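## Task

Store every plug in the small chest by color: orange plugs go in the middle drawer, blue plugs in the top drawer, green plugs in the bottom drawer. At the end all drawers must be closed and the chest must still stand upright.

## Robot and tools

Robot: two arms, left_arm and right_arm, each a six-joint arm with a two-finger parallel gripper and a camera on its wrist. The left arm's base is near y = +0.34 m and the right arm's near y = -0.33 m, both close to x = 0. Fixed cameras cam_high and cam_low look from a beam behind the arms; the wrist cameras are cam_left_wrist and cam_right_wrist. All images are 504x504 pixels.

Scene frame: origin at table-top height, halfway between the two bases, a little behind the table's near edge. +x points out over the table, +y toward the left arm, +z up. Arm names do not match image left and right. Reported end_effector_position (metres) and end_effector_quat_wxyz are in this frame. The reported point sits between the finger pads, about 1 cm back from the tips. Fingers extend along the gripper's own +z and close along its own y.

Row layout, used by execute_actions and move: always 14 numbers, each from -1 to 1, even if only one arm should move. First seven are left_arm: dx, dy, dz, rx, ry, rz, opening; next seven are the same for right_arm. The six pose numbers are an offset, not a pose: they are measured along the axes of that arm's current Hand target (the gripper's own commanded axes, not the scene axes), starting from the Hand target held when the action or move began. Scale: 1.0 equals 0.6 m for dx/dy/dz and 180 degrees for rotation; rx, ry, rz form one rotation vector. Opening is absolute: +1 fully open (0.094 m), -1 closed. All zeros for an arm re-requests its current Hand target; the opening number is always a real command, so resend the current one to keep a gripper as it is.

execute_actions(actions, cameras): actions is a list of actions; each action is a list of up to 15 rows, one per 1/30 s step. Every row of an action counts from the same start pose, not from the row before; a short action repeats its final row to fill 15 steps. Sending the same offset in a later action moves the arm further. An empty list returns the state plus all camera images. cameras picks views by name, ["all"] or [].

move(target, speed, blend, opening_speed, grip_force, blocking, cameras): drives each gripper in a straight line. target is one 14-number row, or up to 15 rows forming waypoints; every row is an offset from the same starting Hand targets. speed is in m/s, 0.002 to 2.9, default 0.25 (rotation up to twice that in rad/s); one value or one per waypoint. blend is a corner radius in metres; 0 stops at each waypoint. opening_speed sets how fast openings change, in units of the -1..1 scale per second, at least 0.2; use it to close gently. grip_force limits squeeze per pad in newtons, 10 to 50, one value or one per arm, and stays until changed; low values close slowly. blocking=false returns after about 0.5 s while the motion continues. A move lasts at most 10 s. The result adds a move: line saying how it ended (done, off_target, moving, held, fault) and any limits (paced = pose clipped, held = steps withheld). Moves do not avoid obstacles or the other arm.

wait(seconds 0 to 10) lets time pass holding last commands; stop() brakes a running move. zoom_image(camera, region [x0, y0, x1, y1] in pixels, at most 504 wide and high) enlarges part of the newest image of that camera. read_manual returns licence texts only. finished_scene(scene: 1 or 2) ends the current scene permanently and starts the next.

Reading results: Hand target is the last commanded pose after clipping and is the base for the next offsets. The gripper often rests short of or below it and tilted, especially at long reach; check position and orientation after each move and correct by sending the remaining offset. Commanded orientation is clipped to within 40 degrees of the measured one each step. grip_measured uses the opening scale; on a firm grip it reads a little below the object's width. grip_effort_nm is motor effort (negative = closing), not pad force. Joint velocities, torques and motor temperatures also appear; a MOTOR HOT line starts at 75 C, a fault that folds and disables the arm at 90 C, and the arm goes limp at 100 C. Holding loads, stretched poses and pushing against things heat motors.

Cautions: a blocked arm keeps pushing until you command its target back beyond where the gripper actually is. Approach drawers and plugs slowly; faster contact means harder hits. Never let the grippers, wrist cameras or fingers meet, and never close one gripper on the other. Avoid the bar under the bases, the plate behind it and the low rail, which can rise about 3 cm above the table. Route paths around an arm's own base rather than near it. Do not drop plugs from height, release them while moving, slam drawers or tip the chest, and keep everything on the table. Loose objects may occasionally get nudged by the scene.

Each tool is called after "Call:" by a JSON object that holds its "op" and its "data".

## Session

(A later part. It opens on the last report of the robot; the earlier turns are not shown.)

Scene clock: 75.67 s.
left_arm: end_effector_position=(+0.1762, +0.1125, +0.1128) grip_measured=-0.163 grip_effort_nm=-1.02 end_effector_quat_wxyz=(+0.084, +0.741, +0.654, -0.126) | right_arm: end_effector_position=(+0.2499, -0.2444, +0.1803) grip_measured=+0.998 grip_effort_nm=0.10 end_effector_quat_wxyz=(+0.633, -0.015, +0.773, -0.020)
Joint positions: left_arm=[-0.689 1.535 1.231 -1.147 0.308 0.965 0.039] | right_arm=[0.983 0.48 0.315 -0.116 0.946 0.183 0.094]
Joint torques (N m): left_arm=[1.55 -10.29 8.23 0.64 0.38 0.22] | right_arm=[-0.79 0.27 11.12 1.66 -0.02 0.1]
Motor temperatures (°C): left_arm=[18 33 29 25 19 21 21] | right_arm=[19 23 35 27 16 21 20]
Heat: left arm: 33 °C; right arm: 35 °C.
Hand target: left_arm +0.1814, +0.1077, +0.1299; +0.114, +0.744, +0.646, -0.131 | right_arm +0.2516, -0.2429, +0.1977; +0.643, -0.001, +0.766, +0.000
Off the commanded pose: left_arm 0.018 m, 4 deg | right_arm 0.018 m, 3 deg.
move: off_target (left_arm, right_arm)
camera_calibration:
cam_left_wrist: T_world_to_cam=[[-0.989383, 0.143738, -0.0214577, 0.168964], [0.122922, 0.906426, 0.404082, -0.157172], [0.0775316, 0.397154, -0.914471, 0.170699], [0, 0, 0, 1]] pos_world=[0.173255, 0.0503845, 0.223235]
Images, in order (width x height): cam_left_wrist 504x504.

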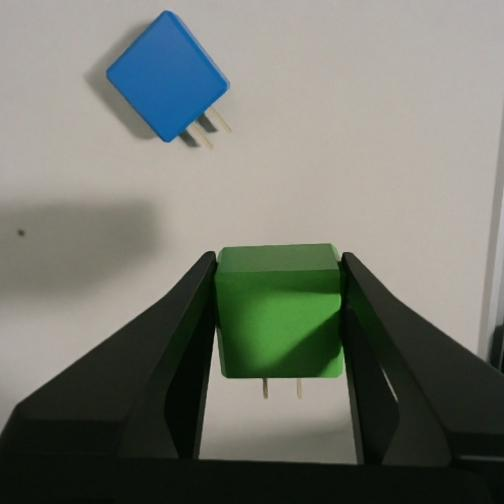

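Call:
{"op": "move", "data": {"target": [[-0.211,0.294,-0.021,-0.1986,-0.1769,-0.2597,-0.33,0,0,0,0,0,0,1],[-0.281,0.381,0.022,-0.1986,-0.1769,-0.2597,-0.33,0,0,0,0,0,0,1],[-0.241,0.381,0.132,-0.1986,-0.1769,-0.2597,-0.33,0,0,0,0,0,0,1]], "blend": [0.03,0.02,0], "speed": [0.3,0.25,0.12], "cameras": ["cam_high","cam_low","cam_left_wrist","cam_right_wrist"]}}

Scene clock: 80.27 s.
left_arm: end_effector_position=(+0.3772, -0.0819, +0.1066) grip_measured=-0.163 grip_effort_nm=-1.02 end_effector_quat_wxyz=(+0.417, +0.315, +0.838, -0.159) | right_arm: end_effector_position=(+0.2499, -0.2444, +0.1803) grip_measured=+0.998 grip_effort_nm=0.10 end_effector_quat_wxyz=(+0.633, -0.015, +0.773, -0.020)
Joint positions: left_arm=[-0.837 2.046 1.471 -0.089 -0.083 -0.114 0.039] | right_arm=[0.983 0.48 0.315 -0.116 0.946 0.183 0.094]
Joint torques (N m): left_arm=[0.25 -11.58 6.93 2.54 -0.19 -0.14] | right_arm=[-0.76 0.28 11.14 1.66 -0.01 0.1]
Heat: left arm: 34 °C; right arm: 35 °C.
Hand target: left_arm +0.3849, -0.0856, +0.1049; +0.433, +0.304, +0.834, -0.158 | right_arm +0.2516, -0.2429, +0.1977; +0.643, -0.001, +0.766, +0.000
Off the commanded pose: left_arm 0.009 m, 2 deg | right_arm 0.018 m, 3 deg.
move: off_target (right_arm)
camera_calibration:
cam_left_wrist: T_world_to_cam=[[-0.638711, -0.767507, -0.0546, 0.192276], [-0.744871, 0.634543, -0.206211, 0.366954], [0.192915, -0.0910395, -0.976983, 0.149808], [0, 0, 0, 1]] pos_world=[0.367242, -0.0716364, 0.232528]
cam_right_wrist: T_world_to_cam=[[0.037648, -0.99928, 0.00471999, -0.246237], [-0.795158, -0.0328177, -0.605513, 0.309893], [0.605232, 0.0190432, -0.795821, 0.12414], [0, 0, 0, 1]] pos_world=[0.180551, -0.238253, 0.2876]

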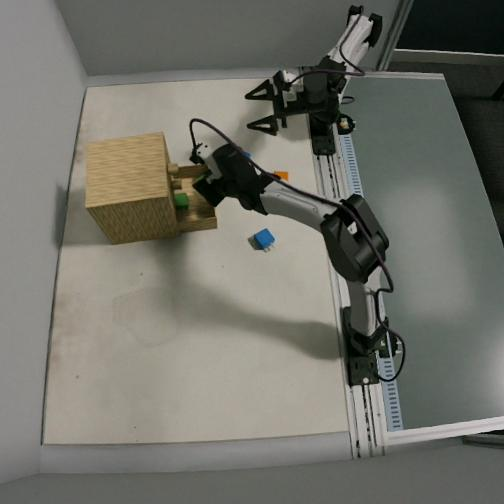

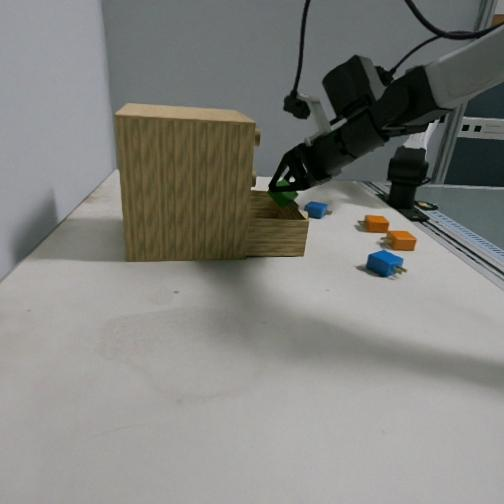

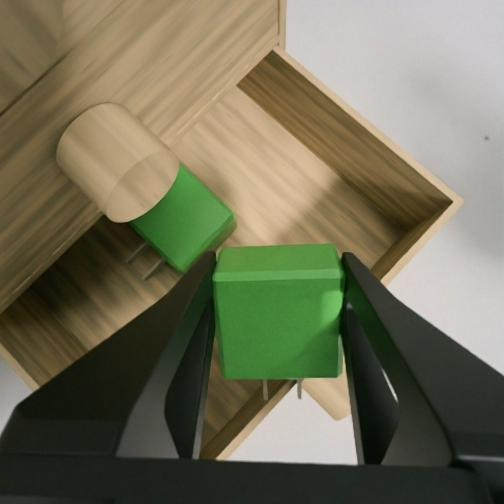

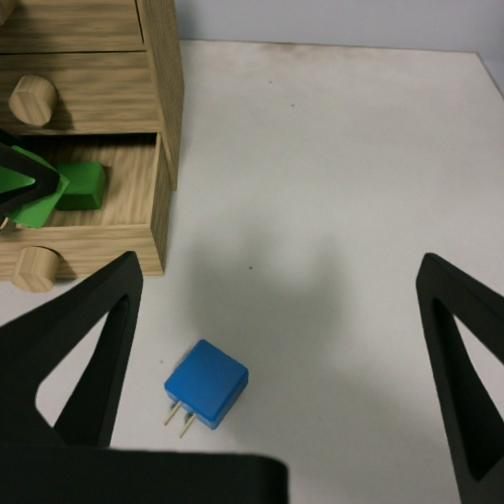

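Call:
{"op": "move", "data": {"target": [[-0.032,-0.019,0.045,0,0,0,-0.33,0,0,0,0,0,0,1],[-0.002,-0.019,0.066,0,0,0,-0.33,0,0,0,0,0,0,1],[-0.002,-0.019,0.066,0,0,0,0.05,0,0,0,0,0,0,1],[-0.077,-0.022,-0.117,0,0,0,0.05,0,0,0,0,0,0,1],[0.182,0.165,-0.534,0,0,0,0.05,0,0,0,0,0,0,1]], "blend": [0.01,0,0,0.03,0], "speed": [0.15,0.1,0.1,0.2,0.3], "opening_speed": 1, "cameras": ["cam_high","cam_low","cam_left_wrist","cam_right_wrist"]}}

Scene clock: 86.07 s.
left_arm: end_effector_position=(+0.1979, +0.2004, +0.1959) grip_measured=+0.048 grip_effort_nm=0.11 end_effector_quat_wxyz=(+0.428, +0.299, +0.839, -0.156) | right_arm: end_effector_position=(+0.2499, -0.2444, +0.1803) grip_measured=+0.998 grip_effort_nm=0.10 end_effector_quat_wxyz=(+0.633, -0.015, +0.773, -0.020)
Joint positions: left_arm=[-0.41 0.69 0.74 -0.711 0.23 0.126 0.049] | right_arm=[0.983 0.48 0.315 -0.116 0.946 0.183 0.094]
Joint torques (N m): left_arm=[1.39 0.09 7.5 2.06 0.26 0.13] | right_arm=[-0.8 0.27 11.14 1.67 -0.02 0.1]
Heat: left arm: 35 °C; right arm: 36 °C.
Hand target: left_arm +0.1998, +0.1992, +0.1998; +0.433, +0.304, +0.834, -0.158 | right_arm +0.2516, -0.2429, +0.1977; +0.643, -0.001, +0.766, +0.000
Off the commanded pose: left_arm 0.005 m, 1 deg | right_arm 0.018 m, 3 deg.
move: off_target (right_arm); target 3's new opening was sent with left_arm's hand 0.026 m and 3 deg from that target
camera_calibration:
cam_left_wrist: T_world_to_cam=[[-0.61197, -0.789162, -0.0521184, 0.297814], [-0.762443, 0.606196, -0.22629, 0.0858333], [0.210173, -0.0987453, -0.972665, 0.29466], [0, 0, 0, 1]] pos_world=[0.185767, 0.212088, 0.32155]
cam_right_wrist: T_world_to_cam=[[0.037648, -0.99928, 0.00471999, -0.246237], [-0.795158, -0.0328177, -0.605513, 0.309893], [0.605232, 0.0190432, -0.795821, 0.12414], [0, 0, 0, 1]] pos_world=[0.180551, -0.238253, 0.2876]

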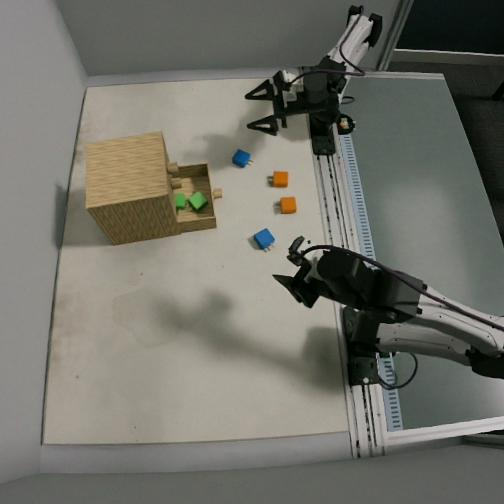

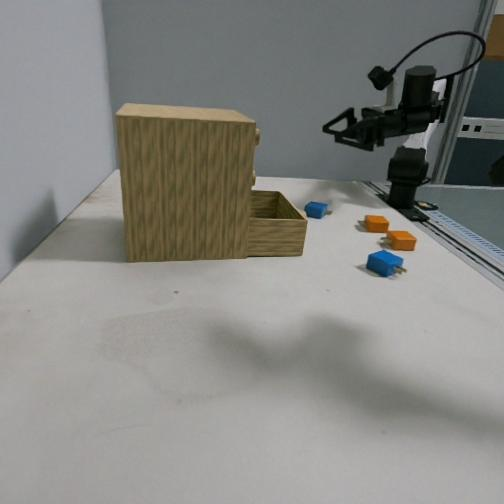

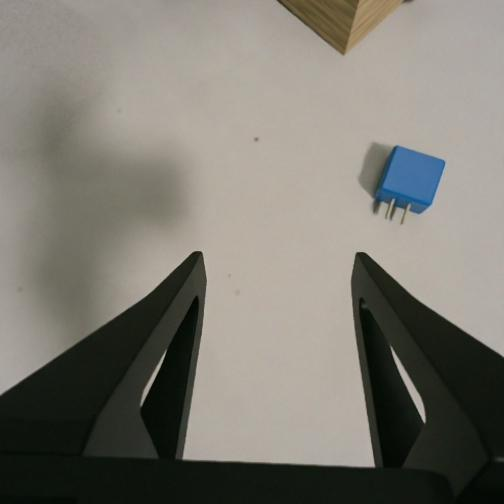

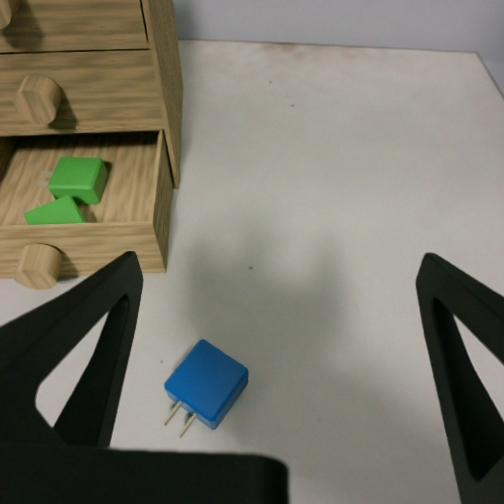

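Call:
{"op": "move", "data": {"target": [0,0,0,0,0,0,0.05,0.177,0.265,0.057,-0.0274,0,-0.0048,0.3], "cameras": ["cam_right_wrist"]}}

Scene clock: 89.70 s.
left_arm: end_effector_position=(+0.1978, +0.2003, +0.1959) grip_measured=+0.048 grip_effort_nm=0.11 end_effector_quat_wxyz=(+0.428, +0.299, +0.839, -0.156) | right_arm: end_effector_position=(+0.2661, -0.0838, +0.0863) grip_measured=+0.302 grip_effort_nm=-0.09 end_effector_quat_wxyz=(+0.638, -0.040, +0.768, +0.029)
Joint positions: left_arm=[-0.41 0.69 0.74 -0.711 0.23 0.126 0.049] | right_arm=[1.256 1.648 0.402 0.907 1.107 0.299 0.061]
Joint torques (N m): left_arm=[1.21 -0.05 7.32 2.12 0.23 0.12] | right_arm=[-0.25 -4.07 5.09 1.78 0.26 -0.03]
Heat: left arm: 33 °C; right arm: 35 °C.
Hand target: left_arm +0.1998, +0.1992, +0.1998; +0.433, +0.304, +0.834, -0.158 | right_arm +0.2667, -0.0839, +0.0871; +0.642, -0.034, +0.765, +0.028
Off the commanded pose: left_arm 0.005 m, 1 deg | right_arm 0.001 m, 1 deg.
move: done
camera_calibration:
cam_right_wrist: T_world_to_cam=[[0.137531, -0.989775, -0.0378194, -0.108041], [-0.782431, -0.085149, -0.616888, 0.264336], [0.60736, 0.114433, -0.786142, 0.0431231], [0, 0, 0, 1]] pos_world=[0.195492, -0.0893634, 0.19288]
Images, in order (width x height): cam_right_wrist 504x504.

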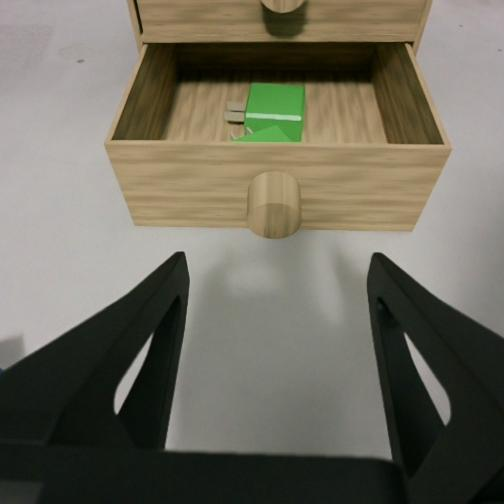

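Call:
{"op": "move", "data": {"target": [[0,0,0,0,0,0,0.05,0.0395,0.0025,0.141,0,0,0,0.3],[0,0,0,0,0,0,0.05,0.0395,0.0025,0.141,0,0,0,-0.46],[0,0,0,0,0,0,0.05,0.0137,0.0025,0.289,0,0,0,-0.46]], "speed": [0.2,0.1,0.1], "opening_speed": 1.5, "cameras": ["cam_high","cam_low","cam_right_wrist"]}}

Scene clock: 94.40 s.
left_arm: end_effector_position=(+0.1978, +0.2003, +0.1959) grip_measured=+0.048 grip_effort_nm=0.11 end_effector_quat_wxyz=(+0.428, +0.299, +0.839, -0.156) | right_arm: end_effector_position=(+0.4306, -0.0717, +0.0507) grip_measured=-0.418 grip_effort_nm=-1.02 end_effector_quat_wxyz=(+0.641, -0.038, +0.766, +0.019)
Joint positions: left_arm=[-0.41 0.69 0.74 -0.711 0.23 0.126 0.049] | right_arm=[0.812 2.099 0.8 1.114 0.695 0.099 0.027]
Joint torques (N m): left_arm=[1.25 0.01 7.39 2.09 0.22 0.18] | right_arm=[-0.75 -7.23 6.79 1.81 -0.08 0.14]
Heat: left arm: 32 °C; right arm: 35 °C.
Hand target: left_arm +0.1998, +0.1992, +0.1998; +0.433, +0.304, +0.834, -0.158 | right_arm +0.4353, -0.0676, +0.0489; +0.642, -0.034, +0.765, +0.028
Off the commanded pose: left_arm 0.005 m, 1 deg | right_arm 0.007 m, 1 deg.
move: done
camera_calibration:
cam_right_wrist: T_world_to_cam=[[0.122181, -0.992218, -0.0239779, -0.114282], [-0.778189, -0.0807746, -0.622813, 0.370904], [0.61603, 0.0947552, -0.782003, -0.0915299], [0, 0, 0, 1]] pos_world=[0.358982, -0.0747598, 0.156687]
Images, in order (width x height): cam_high 504x504, cam_low 504x504, cam_right_wrist 504x504.

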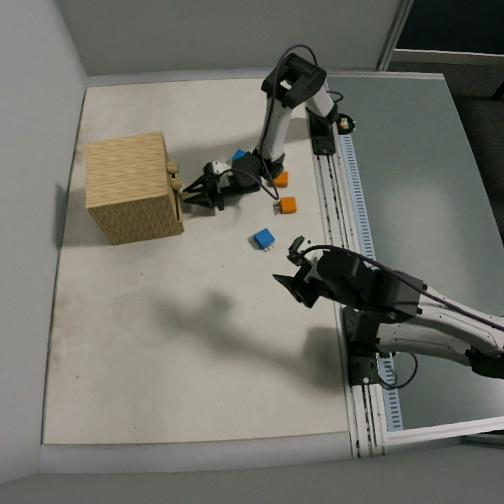

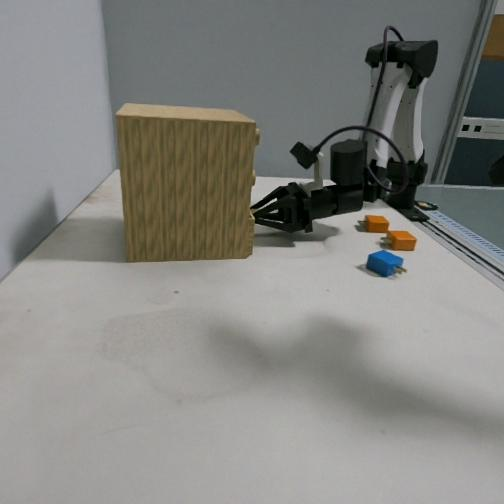

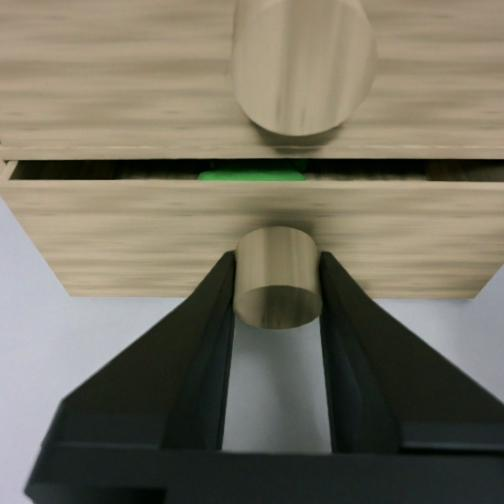

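Call:
{"op": "move", "data": {"target": [0,0,0,0,0,0,0.05,-0.005,0,0.0283,0,0,0,-0.46], "speed": 0.06, "cameras": ["cam_right_wrist"]}}

Scene clock: 95.63 s.
left_arm: end_effector_position=(+0.1978, +0.2003, +0.1959) grip_measured=+0.048 grip_effort_nm=0.11 end_effector_quat_wxyz=(+0.428, +0.299, +0.839, -0.156) | right_arm: end_effector_position=(+0.4433, -0.0708, +0.0507) grip_measured=-0.418 grip_effort_nm=-1.02 end_effector_quat_wxyz=(+0.642, -0.038, +0.766, +0.018)
Joint positions: left_arm=[-0.41 0.69 0.74 -0.711 0.23 0.126 0.049] | right_arm=[0.789 2.12 0.845 1.094 0.674 0.093 0.027]
Joint torques (N m): left_arm=[1.11 0.38 7.42 2.07 0.2 0.11] | right_arm=[-1.29 -6.97 8.2 1.75 -0.17 0.13]
Heat: left arm: 32 °C; right arm: 34 °C.
Hand target: left_arm +0.1998, +0.1992, +0.1998; +0.433, +0.304, +0.834, -0.158 | right_arm +0.4524, -0.0659, +0.0489; +0.642, -0.034, +0.765, +0.028
Off the commanded pose: left_arm 0.005 m, 1 deg | right_arm 0.010 m, 1 deg.
move: done
camera_calibration:
cam_right_wrist: T_world_to_cam=[[0.120461, -0.992454, -0.0228966, -0.11419], [-0.778096, -0.0800691, -0.623022, 0.380933], [0.616487, 0.0928654, -0.781869, -0.099796], [0, 0, 0, 1]] pos_world=[0.371681, -0.0735596, 0.156688]
Images, in order (width x height): cam_right_wrist 504x504.

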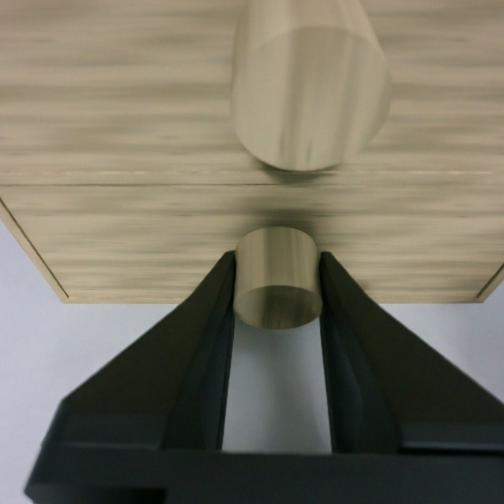

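Call:
{"op": "move", "data": {"target": [[0,0,0,0,0,0,0.05,0,0,0,0,0,0,0.35],[0,0,0,0,0,0,0.05,0.0187,0,-0.107,0,0,0,0.35],[0,0,0,0,0,0,0.05,-0.107,0,-0.129,0,0,0,0.35],[0,0,0,0,0,0,0.05,-0.125,0,-0.029,0,0,0,0.35],[0,0,0,0,0,0,0.05,-0.125,0,-0.029,0,0,0,-0.46],[0,0,0,0,0,0,0.05,-0.095,0,-0.202,0,0,0,-0.46]], "speed": [0.1,0.2,0.2,0.15,0.1,0.1], "blend": [0,0.01,0.01,0,0,0], "opening_speed": 2, "cameras": ["cam_high","cam_low","cam_right_wrist"]}}

Scene clock: 102.17 s.
left_arm: end_effector_position=(+0.1978, +0.2003, +0.1959) grip_measured=+0.048 grip_effort_nm=0.11 end_effector_quat_wxyz=(+0.428, +0.299, +0.839, -0.156) | right_arm: end_effector_position=(+0.3484, -0.0768, +0.1161) grip_measured=-0.418 grip_effort_nm=-1.02 end_effector_quat_wxyz=(+0.639, -0.034, +0.768, +0.019)
Joint positions: left_arm=[-0.41 0.69 0.74 -0.711 0.23 0.126 0.049] | right_arm=[1.005 1.686 0.611 0.837 0.887 0.171 0.027]
Joint torques (N m): left_arm=[0.95 0.06 7.56 2.12 0.25 0.18] | right_arm=[0.62 -9.72 5.35 1.53 0.09 0.01]
Heat: left arm: 31 °C; right arm: 34 °C.
Hand target: left_arm +0.1998, +0.1992, +0.1998; +0.433, +0.304, +0.834, -0.158 | right_arm +0.3434, -0.0756, +0.1261; +0.642, -0.034, +0.765, +0.028
Off the commanded pose: left_arm 0.005 m, 1 deg | right_arm 0.011 m, 1 deg.
move: off_target (right_arm)
camera_calibration:
cam_right_wrist: T_world_to_cam=[[0.11668, -0.992711, -0.0301823, -0.105137], [-0.783158, -0.0732757, -0.617491, 0.348889], [0.610778, 0.0956863, -0.785999, 0.0131317], [0, 0, 0, 1]] pos_world=[0.277482, -0.0800623, 0.222584]
Images, in order (width x height): cam_high 504x504, cam_low 504x504, cam_right_wrist 504x504.

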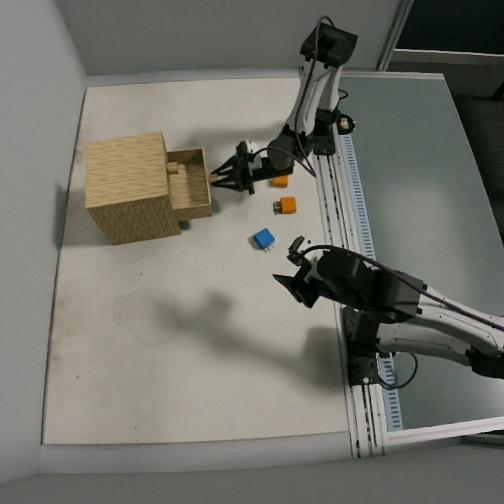

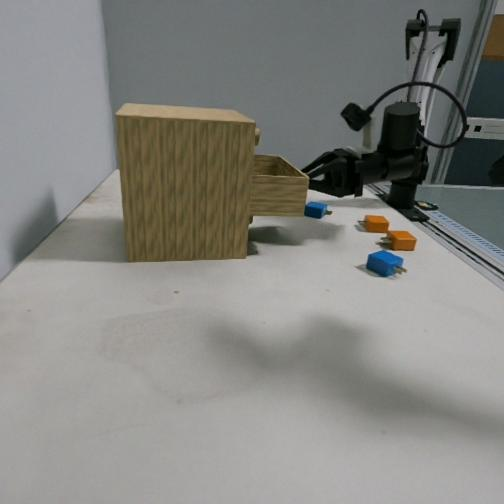

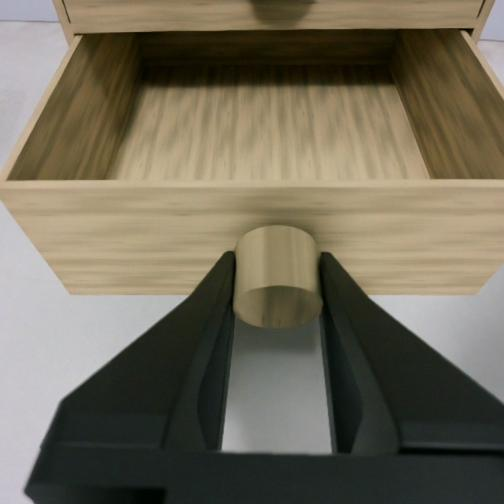

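Call:
{"op": "move", "data": {"target": [[0,0,0,0,0,0,0.05,0.0043,0,-0.0247,0,0,0,-0.46],[0,0,0,0,0,0,0.7,0.0043,0,-0.0247,0,0,0,0.3],[0,0,0,0,0,0,0.7,0.0215,0,-0.123,0,0,0,0.3],[0,0,0,0,0,0,0.7,-0.1,-0.268,-0.195,0,0,0,0.3],[-0.0025,-0.395,0.25,-0.1375,0.185,-0.1794,0.7,-0.1,-0.268,-0.195,0,0,0,0.3]], "speed": [0.1,0.1,0.2,0.3,0.3], "blend": [0,0,0.02,0.02,0], "opening_speed": 2, "cameras": ["all"]}}

Scene clock: 110.43 s.
left_arm: end_effector_position=(+0.1417, -0.0568, +0.1151) grip_measured=+0.698 grip_effort_nm=0.14 end_effector_quat_wxyz=(+0.177, +0.007, +0.984, +0.002) | right_arm: end_effector_position=(+0.2515, -0.2465, +0.1896) grip_measured=+0.298 grip_effort_nm=0.10 end_effector_quat_wxyz=(+0.634, -0.044, +0.772, +0.013)
Joint positions: left_arm=[-1.312 2.086 1.945 -1.337 -0.309 -1.303 0.08] | right_arm=[0.863 0.39 0.332 -0.164 0.744 0.115 0.061]
Joint torques (N m): left_arm=[0.4 -10.99 8.32 0.45 -0.11 -0.14] | right_arm=[-0.81 1.52 11.03 1.78 -0.06 0.1]
Heat: left arm: 31 °C; right arm: 34 °C.
Hand target: left_arm +0.1419, -0.0617, +0.1147; +0.174, +0.000, +0.985, +0.000 | right_arm +0.2532, -0.2451, +0.2057; +0.642, -0.034, +0.765, +0.028
Off the commanded pose: left_arm 0.005 m, 1 deg | right_arm 0.016 m, 2 deg.
move: off_target (right_arm); target 2's new opening was sent with right_arm's hand 0.012 m and 1 deg from that target
camera_calibration:
cam_left_wrist: T_world_to_cam=[[-0.0230464, -0.997249, -0.0704554, -0.0368679], [-0.935502, -0.00334149, 0.353305, 0.103786], [-0.352568, 0.0740536, -0.932851, 0.287444], [0, 0, 0, 1]] pos_world=[0.197586, -0.057706, 0.228877]
cam_right_wrist: T_world_to_cam=[[0.123626, -0.992288, -0.0089743, -0.265775], [-0.789903, -0.0929297, -0.60615, 0.300744], [0.600641, 0.0820249, -0.7953, 0.147218], [0, 0, 0, 1]] pos_world=[0.18199, -0.247853, 0.296993]

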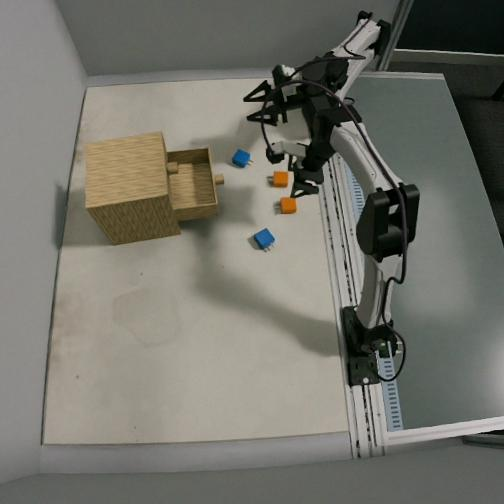

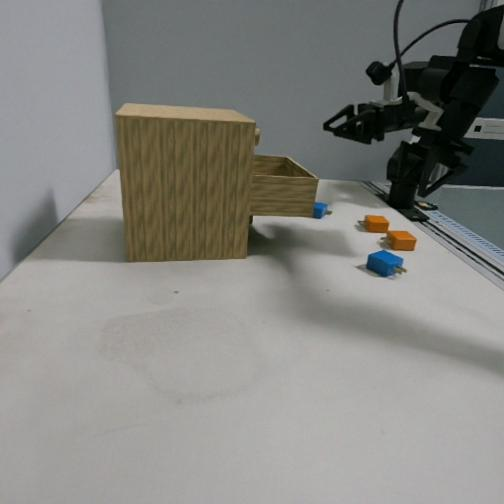

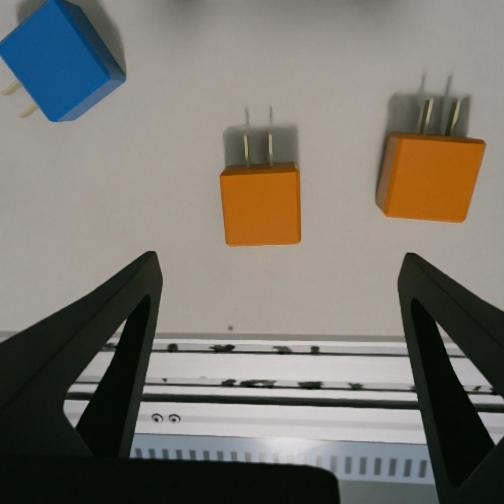

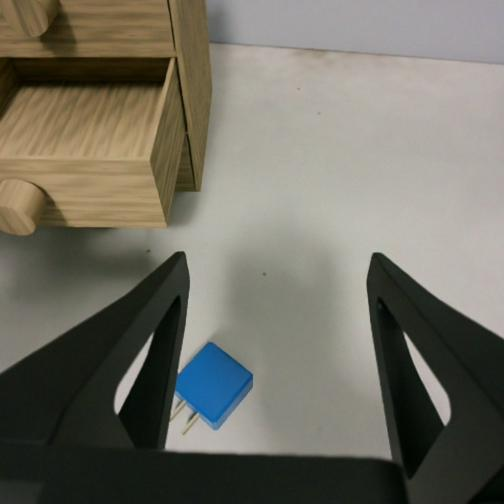

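Call:
{"op": "move", "data": {"target": [[0.05,0.0165,0.156,0,0,0,0.7,0,0,0,0,0,0,0.3],[0.05,0.0165,0.156,0,0,0,-0.33,0,0,0,0,0,0,0.3],[-0.013,0.0165,-0.017,0,0,0,-0.33,0,0,0,0,0,0,0.3]], "speed": 0.2, "opening_speed": 1.5, "cameras": ["cam_left_wrist"]}}

Scene clock: 115.50 s.
left_arm: end_effector_position=(+0.1390, -0.0501, +0.1079) grip_measured=-0.155 grip_effort_nm=-1.02 end_effector_quat_wxyz=(+0.168, +0.010, +0.985, +0.022) | right_arm: end_effector_position=(+0.2515, -0.2465, +0.1896) grip_measured=+0.298 grip_effort_nm=0.10 end_effector_quat_wxyz=(+0.634, -0.044, +0.772, +0.013)
Joint positions: left_arm=[-1.312 2.097 1.937 -1.361 -0.301 -1.304 0.04] | right_arm=[0.863 0.39 0.332 -0.164 0.744 0.115 0.061]
Joint torques (N m): left_arm=[1.87 -15.57 8.32 0.32 -0.21 0.02] | right_arm=[-0.83 1.54 11.03 1.78 -0.06 0.1]
Heat: left arm: 31 °C; right arm: 35 °C.
Hand target: left_arm +0.1458, -0.0518, +0.1270; +0.175, -0.001, +0.985, +0.000 | right_arm +0.2532, -0.2451, +0.2057; +0.642, -0.034, +0.765, +0.028
Off the commanded pose: left_arm 0.020 m, 3 deg | right_arm 0.016 m, 2 deg.
move: off_target (left_arm, right_arm)
camera_calibration:
cam_left_wrist: T_world_to_cam=[[-0.0230974, -0.99376, -0.109121, -0.0263447], [-0.929308, -0.0188996, 0.368822, 0.100584], [-0.368583, 0.109926, -0.923072, 0.282219], [0, 0, 0, 1]] pos_world=[0.196886, -0.0553025, 0.220537]
Images, in order (width x height): cam_left_wrist 504x504.

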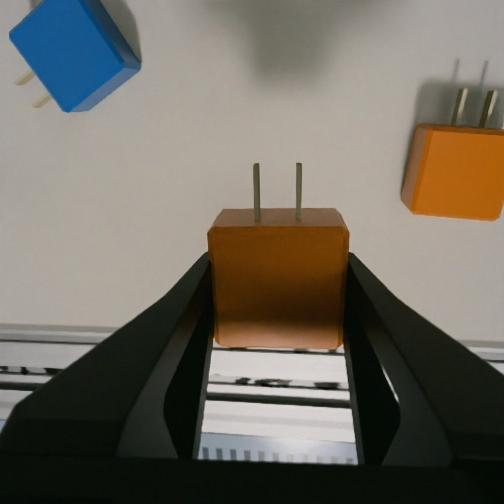

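Call:
{"op": "move", "data": {"target": [[-0.13,0.05,-0.1125,0.1375,-0.185,0.1794,-0.33,0,0,0,0,0,0,0.3],[-0.383,0.02,-0.008,0.1375,-0.185,0.1794,-0.33,0,0,0,0,0,0,0.3],[-0.401,-0.005,0.0785,0.1375,-0.185,0.1794,-0.33,0,0,0,0,0,0,0.3]], "speed": [0.3,0.3,0.15], "blend": [0.03,0.02,0], "cameras": ["all"]}}

Scene clock: 120.10 s.
left_arm: end_effector_position=(+0.3735, -0.0443, +0.1481) grip_measured=-0.155 grip_effort_nm=-1.02 end_effector_quat_wxyz=(+0.405, +0.306, +0.849, -0.144) | right_arm: end_effector_position=(+0.2515, -0.2465, +0.1896) grip_measured=+0.298 grip_effort_nm=0.10 end_effector_quat_wxyz=(+0.634, -0.044, +0.772, +0.013)
Joint positions: left_arm=[-0.79 1.91 1.475 -0.265 -0.071 -0.099 0.04] | right_arm=[0.863 0.39 0.332 -0.164 0.744 0.115 0.061]
Joint torques (N m): left_arm=[1.24 -10.91 10.28 2.46 0.04 0.15] | right_arm=[-0.81 1.54 11.02 1.78 -0.06 0.1]
Heat: left arm: 33 °C; right arm: 36 °C.
Hand target: left_arm +0.3880, -0.0545, +0.1655; +0.433, +0.304, +0.834, -0.158 | right_arm +0.2532, -0.2451, +0.2057; +0.642, -0.034, +0.765, +0.028
Off the commanded pose: left_arm 0.025 m, 4 deg | right_arm 0.016 m, 2 deg.
move: off_target (left_arm, right_arm)
camera_calibration:
cam_left_wrist: T_world_to_cam=[[-0.616946, -0.784461, -0.0632343, 0.213433], [-0.767661, 0.61754, -0.171293, 0.351616], [0.173423, -0.0571361, -0.983189, 0.204195], [0, 0, 0, 1]] pos_world=[0.366186, -0.0380403, 0.274488]
cam_right_wrist: T_world_to_cam=[[0.123626, -0.992288, -0.0089743, -0.265775], [-0.789903, -0.0929297, -0.60615, 0.300744], [0.600641, 0.0820249, -0.7953, 0.147218], [0, 0, 0, 1]] pos_world=[0.18199, -0.247853, 0.296993]

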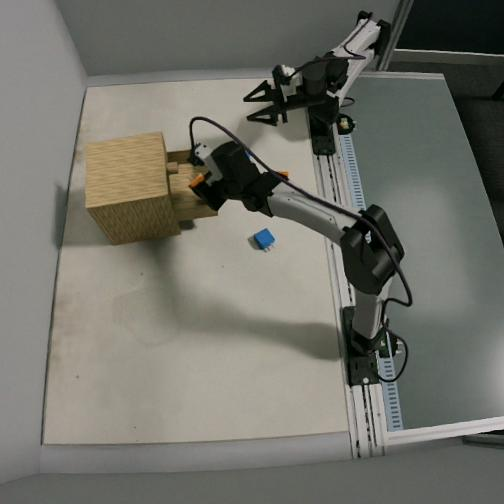

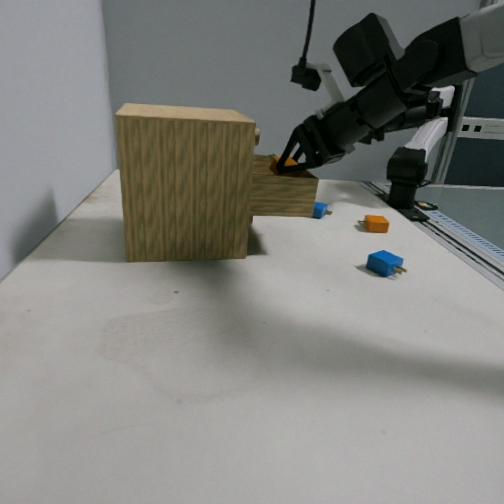

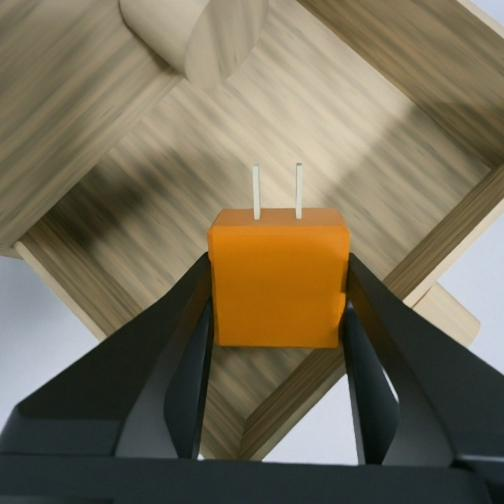

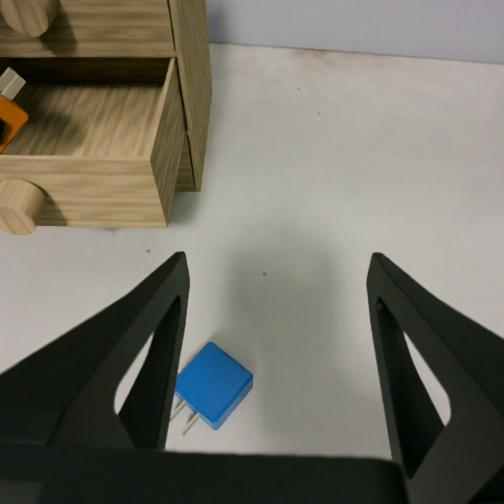

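Call:
{"op": "move", "data": {"target": [[0.008,0.011,0.032,0,0,0,-0.33,0.017,-0.158,-0.096,0,0,0,0.3],[0.008,0.011,0.032,0,0,0,0.05,0.017,-0.158,-0.096,0,0,0,0.3],[-0.073,0.015,-0.083,0,0,0,0.05,0.017,-0.158,-0.096,0,0,0,0.3],[0.0075,-0.152,-0.184,0,0,0,0.05,0.017,-0.158,-0.096,0,0,0,0.3],[0.186,-0.352,-0.12,-0.1375,0.185,-0.1794,0.7,0.017,-0.158,-0.096,0,0,0,0.3]], "speed": [0.15,0.1,0.2,0.3,0.3], "blend": [0,0,0.02,0.03,0], "opening_speed": 1.5, "cameras": ["all"]}}

Scene clock: 130.40 s.
left_arm: end_effector_position=(+0.1577, -0.1342, +0.1160) grip_measured=+0.698 grip_effort_nm=0.14 end_effector_quat_wxyz=(+0.187, +0.013, +0.982, -0.027) | right_arm: end_effector_position=(+0.2021, -0.3444, +0.2076) grip_measured=+0.298 grip_effort_nm=0.10 end_effector_quat_wxyz=(+0.645, -0.034, +0.763, +0.017)
Joint positions: left_arm=[-1.319 2.495 2.64 -1.559 -0.314 -1.289 0.08] | right_arm=[-1.056 0.051 0.449 -0.719 -1.137 -0.308 0.061]
Joint torques (N m): left_arm=[0.4 -14.31 7.9 0.59 -0.16 -0.15] | right_arm=[-0.38 4.93 6.08 1.55 -0.3 -0.09]
Heat: left arm: 35 °C; right arm: 35 °C.
Hand target: left_arm +0.1578, -0.1371, +0.1157; +0.175, -0.001, +0.985, +0.000 | right_arm +0.2033, -0.3446, +0.2056; +0.642, -0.034, +0.765, +0.028
Off the commanded pose: left_arm 0.003 m, 4 deg | right_arm 0.002 m, 1 deg.
joint sent to its limit (left arm) — joint 4 (wrist pitch), lower limit. The joint targets are off in orientation, not in position.
move: off_target (left_arm); target 2's new opening was sent with left_arm's hand 0.018 m and 3 deg from that target; target 5's new opening was sent with left_arm's hand 0.003 m and 4 deg from that target
camera_calibration:
cam_left_wrist: T_world_to_cam=[[-0.0443027, -0.998905, -0.0150105, -0.11686], [-0.942068, 0.0367719, 0.3334, 0.126945], [-0.332483, 0.0289115, -0.942666, 0.291627], [0, 0, 0, 1]] pos_world=[0.211375, -0.129832, 0.23083]
cam_right_wrist: T_world_to_cam=[[0.114033, -0.993097, -0.027492, -0.351124], [-0.773359, -0.0713627, -0.629939, 0.272503], [0.623628, 0.0930949, -0.776158, 0.19452], [0, 0, 0, 1]] pos_world=[0.129474, -0.347362, 0.312986]

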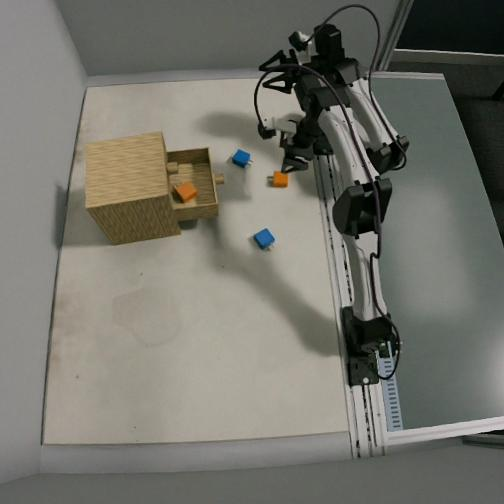

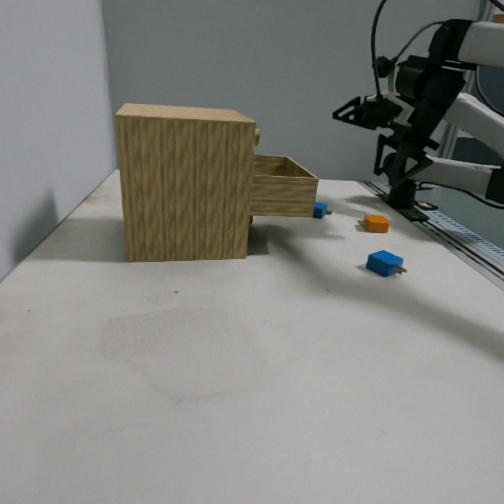

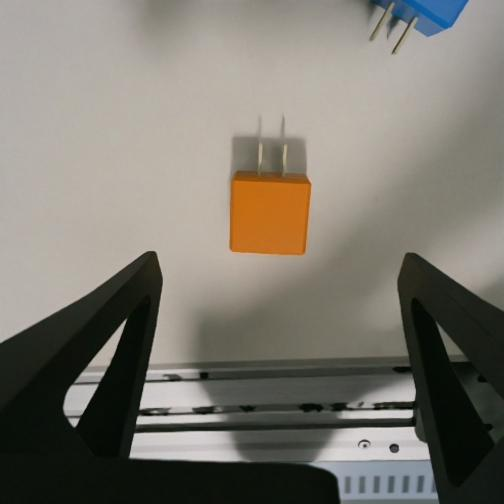

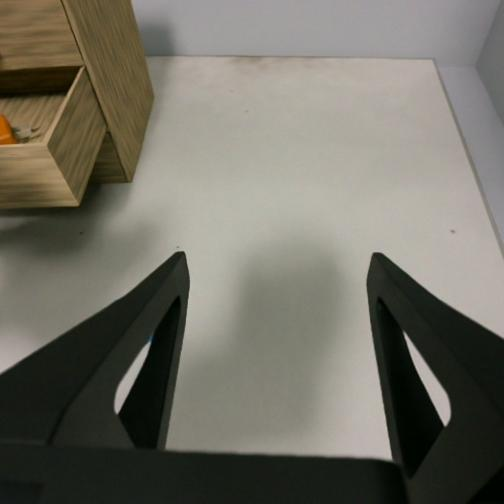

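Call:
{"op": "move", "data": {"target": [[0.052,0,0.154,0,0,0,0.7,0,0,0,0,0,0,0.3],[0.052,0,0.154,0,0,0,-0.33,0,0,0,0,0,0,0.3],[-0.013,0,-0.017,0,0,0,-0.33,0,0,0,0,0,0,0.3],[-0.103,0.095,-0.129,0.1375,-0.185,0.1794,-0.33,0,0,0,0,0,0,0.3],[-0.399,0.053,-0.039,0.1375,-0.185,0.1794,-0.33,0,0,0,0,0,0,0.3],[-0.397,0.037,0.08,0.1375,-0.185,0.1794,-0.33,0,0,0,0,0,0,0.3]], "speed": [0.2,0.2,0.25,0.3,0.3,0.15], "blend": [0,0,0.03,0.03,0.02,0], "opening_speed": 2, "cameras": ["all"]}}

Scene clock: 139.00 s.
left_arm: end_effector_position=(+0.3879, -0.1113, +0.1490) grip_measured=-0.161 grip_effort_nm=-1.02 end_effector_quat_wxyz=(+0.418, +0.306, +0.842, -0.150) | right_arm: end_effector_position=(+0.2021, -0.3444, +0.2076) grip_measured=+0.298 grip_effort_nm=0.10 end_effector_quat_wxyz=(+0.645, -0.034, +0.763, +0.017)
Joint positions: left_arm=[-0.866 2.128 1.776 -0.321 -0.13 -0.143 0.039] | right_arm=[-1.056 0.051 0.449 -0.719 -1.137 -0.308 0.061]
Joint torques (N m): left_arm=[1.31 -13.3 7.73 2.52 0.06 0.2] | right_arm=[-0.36 4.94 6.08 1.55 -0.3 -0.09]
Motor temperatures (°C): left_arm=[18 39 32 27 19 21 21] | right_arm=[19 24 34 28 16 20 20]
Heat: left arm: 39 °C; right arm: 34 °C.
Hand target: left_arm +0.3981, -0.1146, +0.1526; +0.433, +0.304, +0.834, -0.158 | right_arm +0.2033, -0.3446, +0.2056; +0.642, -0.034, +0.765, +0.028
Off the commanded pose: left_arm 0.011 m, 2 deg | right_arm 0.002 m, 1 deg.
move: off_target (left_arm)
camera_calibration:
cam_left_wrist: T_world_to_cam=[[-0.618904, -0.783084, -0.0611307, 0.17042], [-0.760669, 0.616948, -0.201884, 0.405935], [0.195807, -0.0784469, -0.9775, 0.186855], [0, 0, 0, 1]] pos_world=[0.377668, -0.10233, 0.27502]
cam_right_wrist: T_world_to_cam=[[0.114033, -0.993097, -0.027492, -0.351124], [-0.773359, -0.0713627, -0.629939, 0.272503], [0.623628, 0.0930949, -0.776158, 0.19452], [0, 0, 0, 1]] pos_world=[0.129474, -0.347362, 0.312986]

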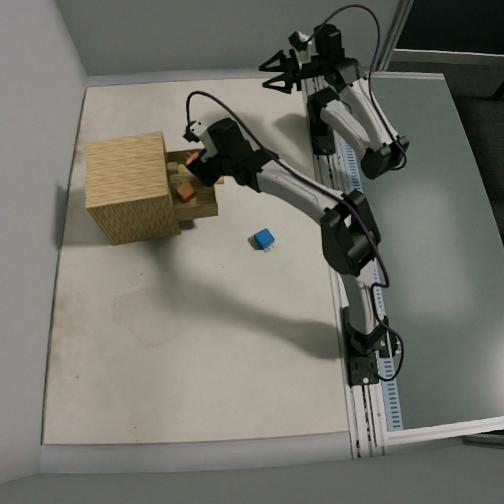

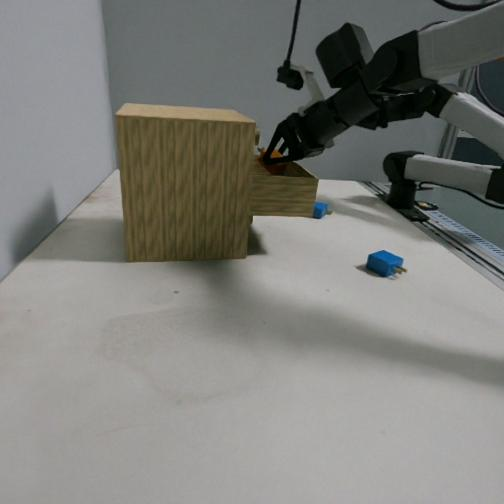

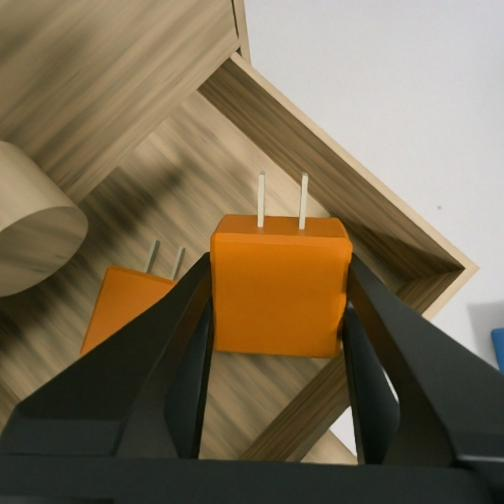

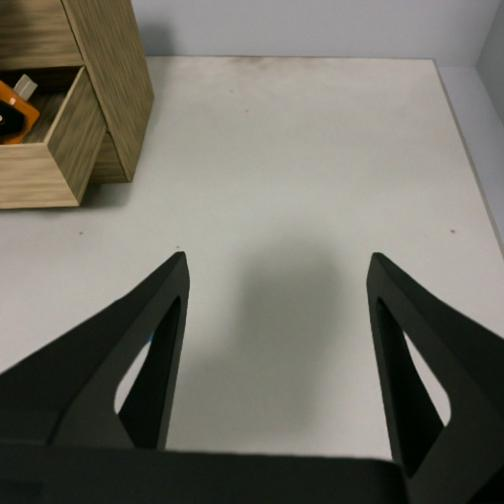

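Call:
{"op": "move", "data": {"target": [[0.0215,0.004,0.0215,0,0,0,-0.33,0,0,0,0,0,0,0.3],[0.0215,0.004,0.0215,0,0,0,0.05,0,0,0,0,0,0,0.3],[-0.082,0.004,-0.115,0,0,0,0.05,0,0,0,0,0,0,0.3],[0.27,0,-0.303,0.0565,0.1375,0.0617,0.7,0,0,0,0,0,0,0.3]], "speed": [0.12,0.1,0.2,0.3], "blend": [0,0,0.02,0], "opening_speed": 1.5, "cameras": ["cam_high","cam_left_wrist","cam_right_wrist"]}}

Scene clock: 146.67 s.
left_arm: end_effector_position=(+0.2161, +0.0442, +0.1097) grip_measured=+0.698 grip_effort_nm=0.14 end_effector_quat_wxyz=(+0.212, +0.438, +0.867, -0.106) | right_arm: end_effector_position=(+0.2021, -0.3444, +0.2076) grip_measured=+0.298 grip_effort_nm=0.10 end_effector_quat_wxyz=(+0.645, -0.034, +0.763, +0.017)
Joint positions: left_arm=[-0.88 1.541 1.156 -0.716 0.048 0.018 0.08] | right_arm=[-1.056 0.051 0.449 -0.719 -1.137 -0.308 0.061]
Joint torques (N m): left_arm=[0.24 -11.96 6.74 1.38 0.15 0.15] | right_arm=[-0.36 4.93 6.08 1.55 -0.31 -0.09]
Heat: left arm: 40 °C; right arm: 34 °C.
Hand target: left_arm +0.2128, +0.0410, +0.1246; +0.229, +0.446, +0.857, -0.119 | right_arm +0.2033, -0.3446, +0.2056; +0.642, -0.034, +0.765, +0.028
Off the commanded pose: left_arm 0.016 m, 3 deg | right_arm 0.002 m, 1 deg.
move: off_target (left_arm); target 2's new opening was sent with left_arm's hand 0.012 m and 0 deg from that target; target 4's new opening was sent with left_arm's hand 0.016 m and 3 deg from that target
camera_calibration:
cam_left_wrist: T_world_to_cam=[[-0.804243, -0.590542, -0.0667346, 0.215544], [-0.587697, 0.773586, 0.237017, 0.0788906], [-0.0883432, 0.229839, -0.969211, 0.24106], [0, 0, 0, 1]] pos_world=[0.241009, 0.0108538, 0.229324]
cam_right_wrist: T_world_to_cam=[[0.114033, -0.993097, -0.027492, -0.351124], [-0.773359, -0.0713627, -0.629939, 0.272503], [0.623628, 0.0930949, -0.776158, 0.19452], [0, 0, 0, 1]] pos_world=[0.129474, -0.347362, 0.312986]
Images, in order (width x height): cam_high 504x504, cam_left_wrist 504x504, cam_right_wrist 504x504.

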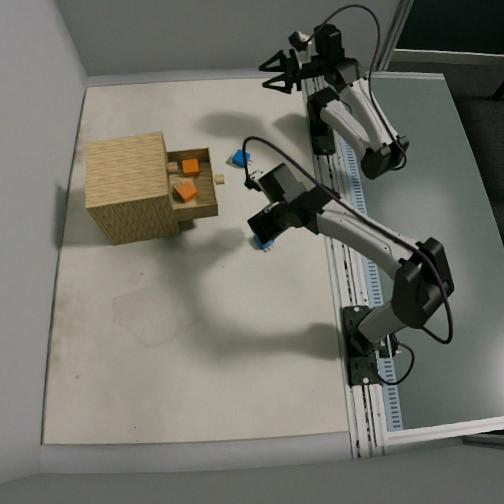

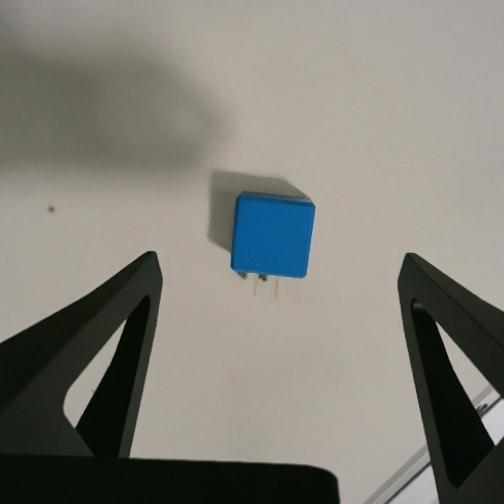

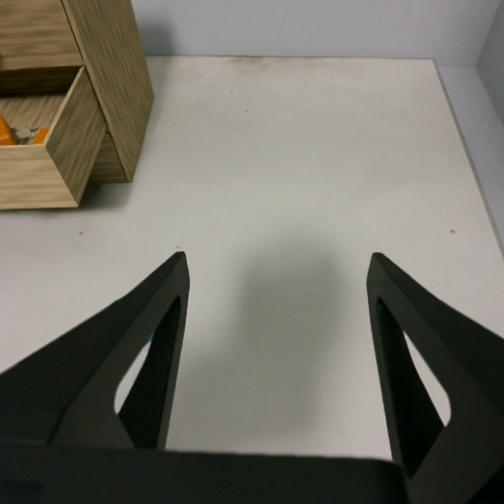

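Call:
{"op": "move", "data": {"target": [[0.082,0.0075,0.145,0,0,0,0.7,0,0,0,0,0,0,0.3],[0.082,0.0075,0.145,0,0,0,-0.33,0,0,0,0,0,0,0.3],[-0.04,0.007,-0.07,0,0,0,-0.33,0,0,0,0,0,0,0.3],[0.109,0.092,-0.207,0,0,0,-0.33,0,0,0,0,0,0,0.3],[0.109,0.092,-0.207,0,0,0,-0.33,0.105,0.426,0.162,0,0,0,0.3]], "speed": [0.2,0.2,0.2,0.25,0.35], "blend": [0,0,0.02,0.02,0], "opening_speed": 1.5, "cameras": ["cam_left_wrist","cam_right_wrist"]}}

Scene clock: 155.90 s.
left_arm: end_effector_position=(+0.1881, +0.1714, +0.1944) grip_measured=-0.163 grip_effort_nm=-1.02 end_effector_quat_wxyz=(+0.218, +0.443, +0.862, -0.113) | right_arm: end_effector_position=(+0.2612, -0.0853, +0.1189) grip_measured=+0.298 grip_effort_nm=0.09 end_effector_quat_wxyz=(+0.634, -0.050, +0.771, +0.025)
Joint positions: left_arm=[-0.54 1.15 1.187 -1.161 0.212 0.332 0.039] | right_arm=[1.275 1.462 0.449 0.644 1.115 0.31 0.061]
Joint torques (N m): left_arm=[1.24 -4.4 6.71 1.44 0.26 0.17] | right_arm=[-0.68 -3.48 7.91 1.77 0.31 -0.03]
Heat: left arm: 39 °C; right arm: 33 °C.
Hand target: left_arm +0.1898, +0.1699, +0.1995; +0.229, +0.446, +0.857, -0.119 | right_arm +0.2652, -0.0825, +0.1266; +0.642, -0.034, +0.765, +0.028
Off the commanded pose: left_arm 0.006 m, 2 deg | right_arm 0.009 m, 2 deg.
move: done; limits=paced
camera_calibration:
cam_left_wrist: T_world_to_cam=[[-0.811368, -0.58114, -0.0629204, 0.272902], [-0.579369, 0.785241, 0.21847, -0.0560335], [-0.077554, 0.213714, -0.973813, 0.293111], [0, 0, 0, 1]] pos_world=[0.211692, 0.139952, 0.314849]
cam_right_wrist: T_world_to_cam=[[0.147044, -0.988914, -0.0206771, -0.112047], [-0.786515, -0.104221, -0.608714, 0.278907], [0.599811, 0.10577, -0.79312, 0.0739236], [0, 0, 0, 1]] pos_world=[0.1915, -0.0895553, 0.226088]
Images, in order (width x height): cam_left_wrist 504x504, cam_right_wrist 504x504.

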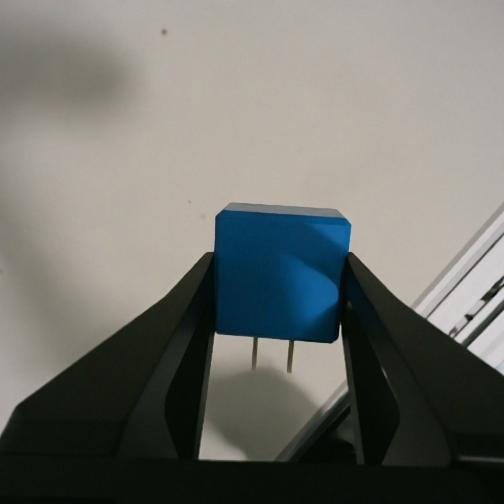

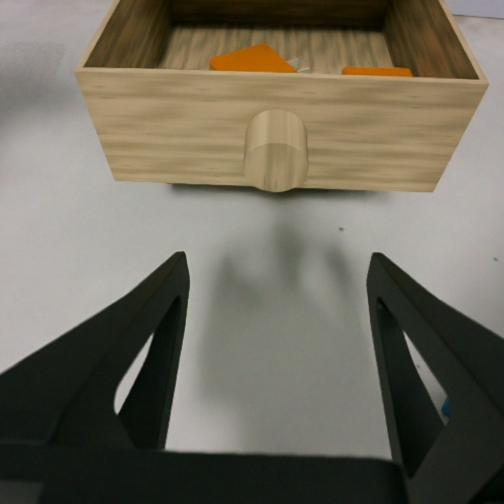

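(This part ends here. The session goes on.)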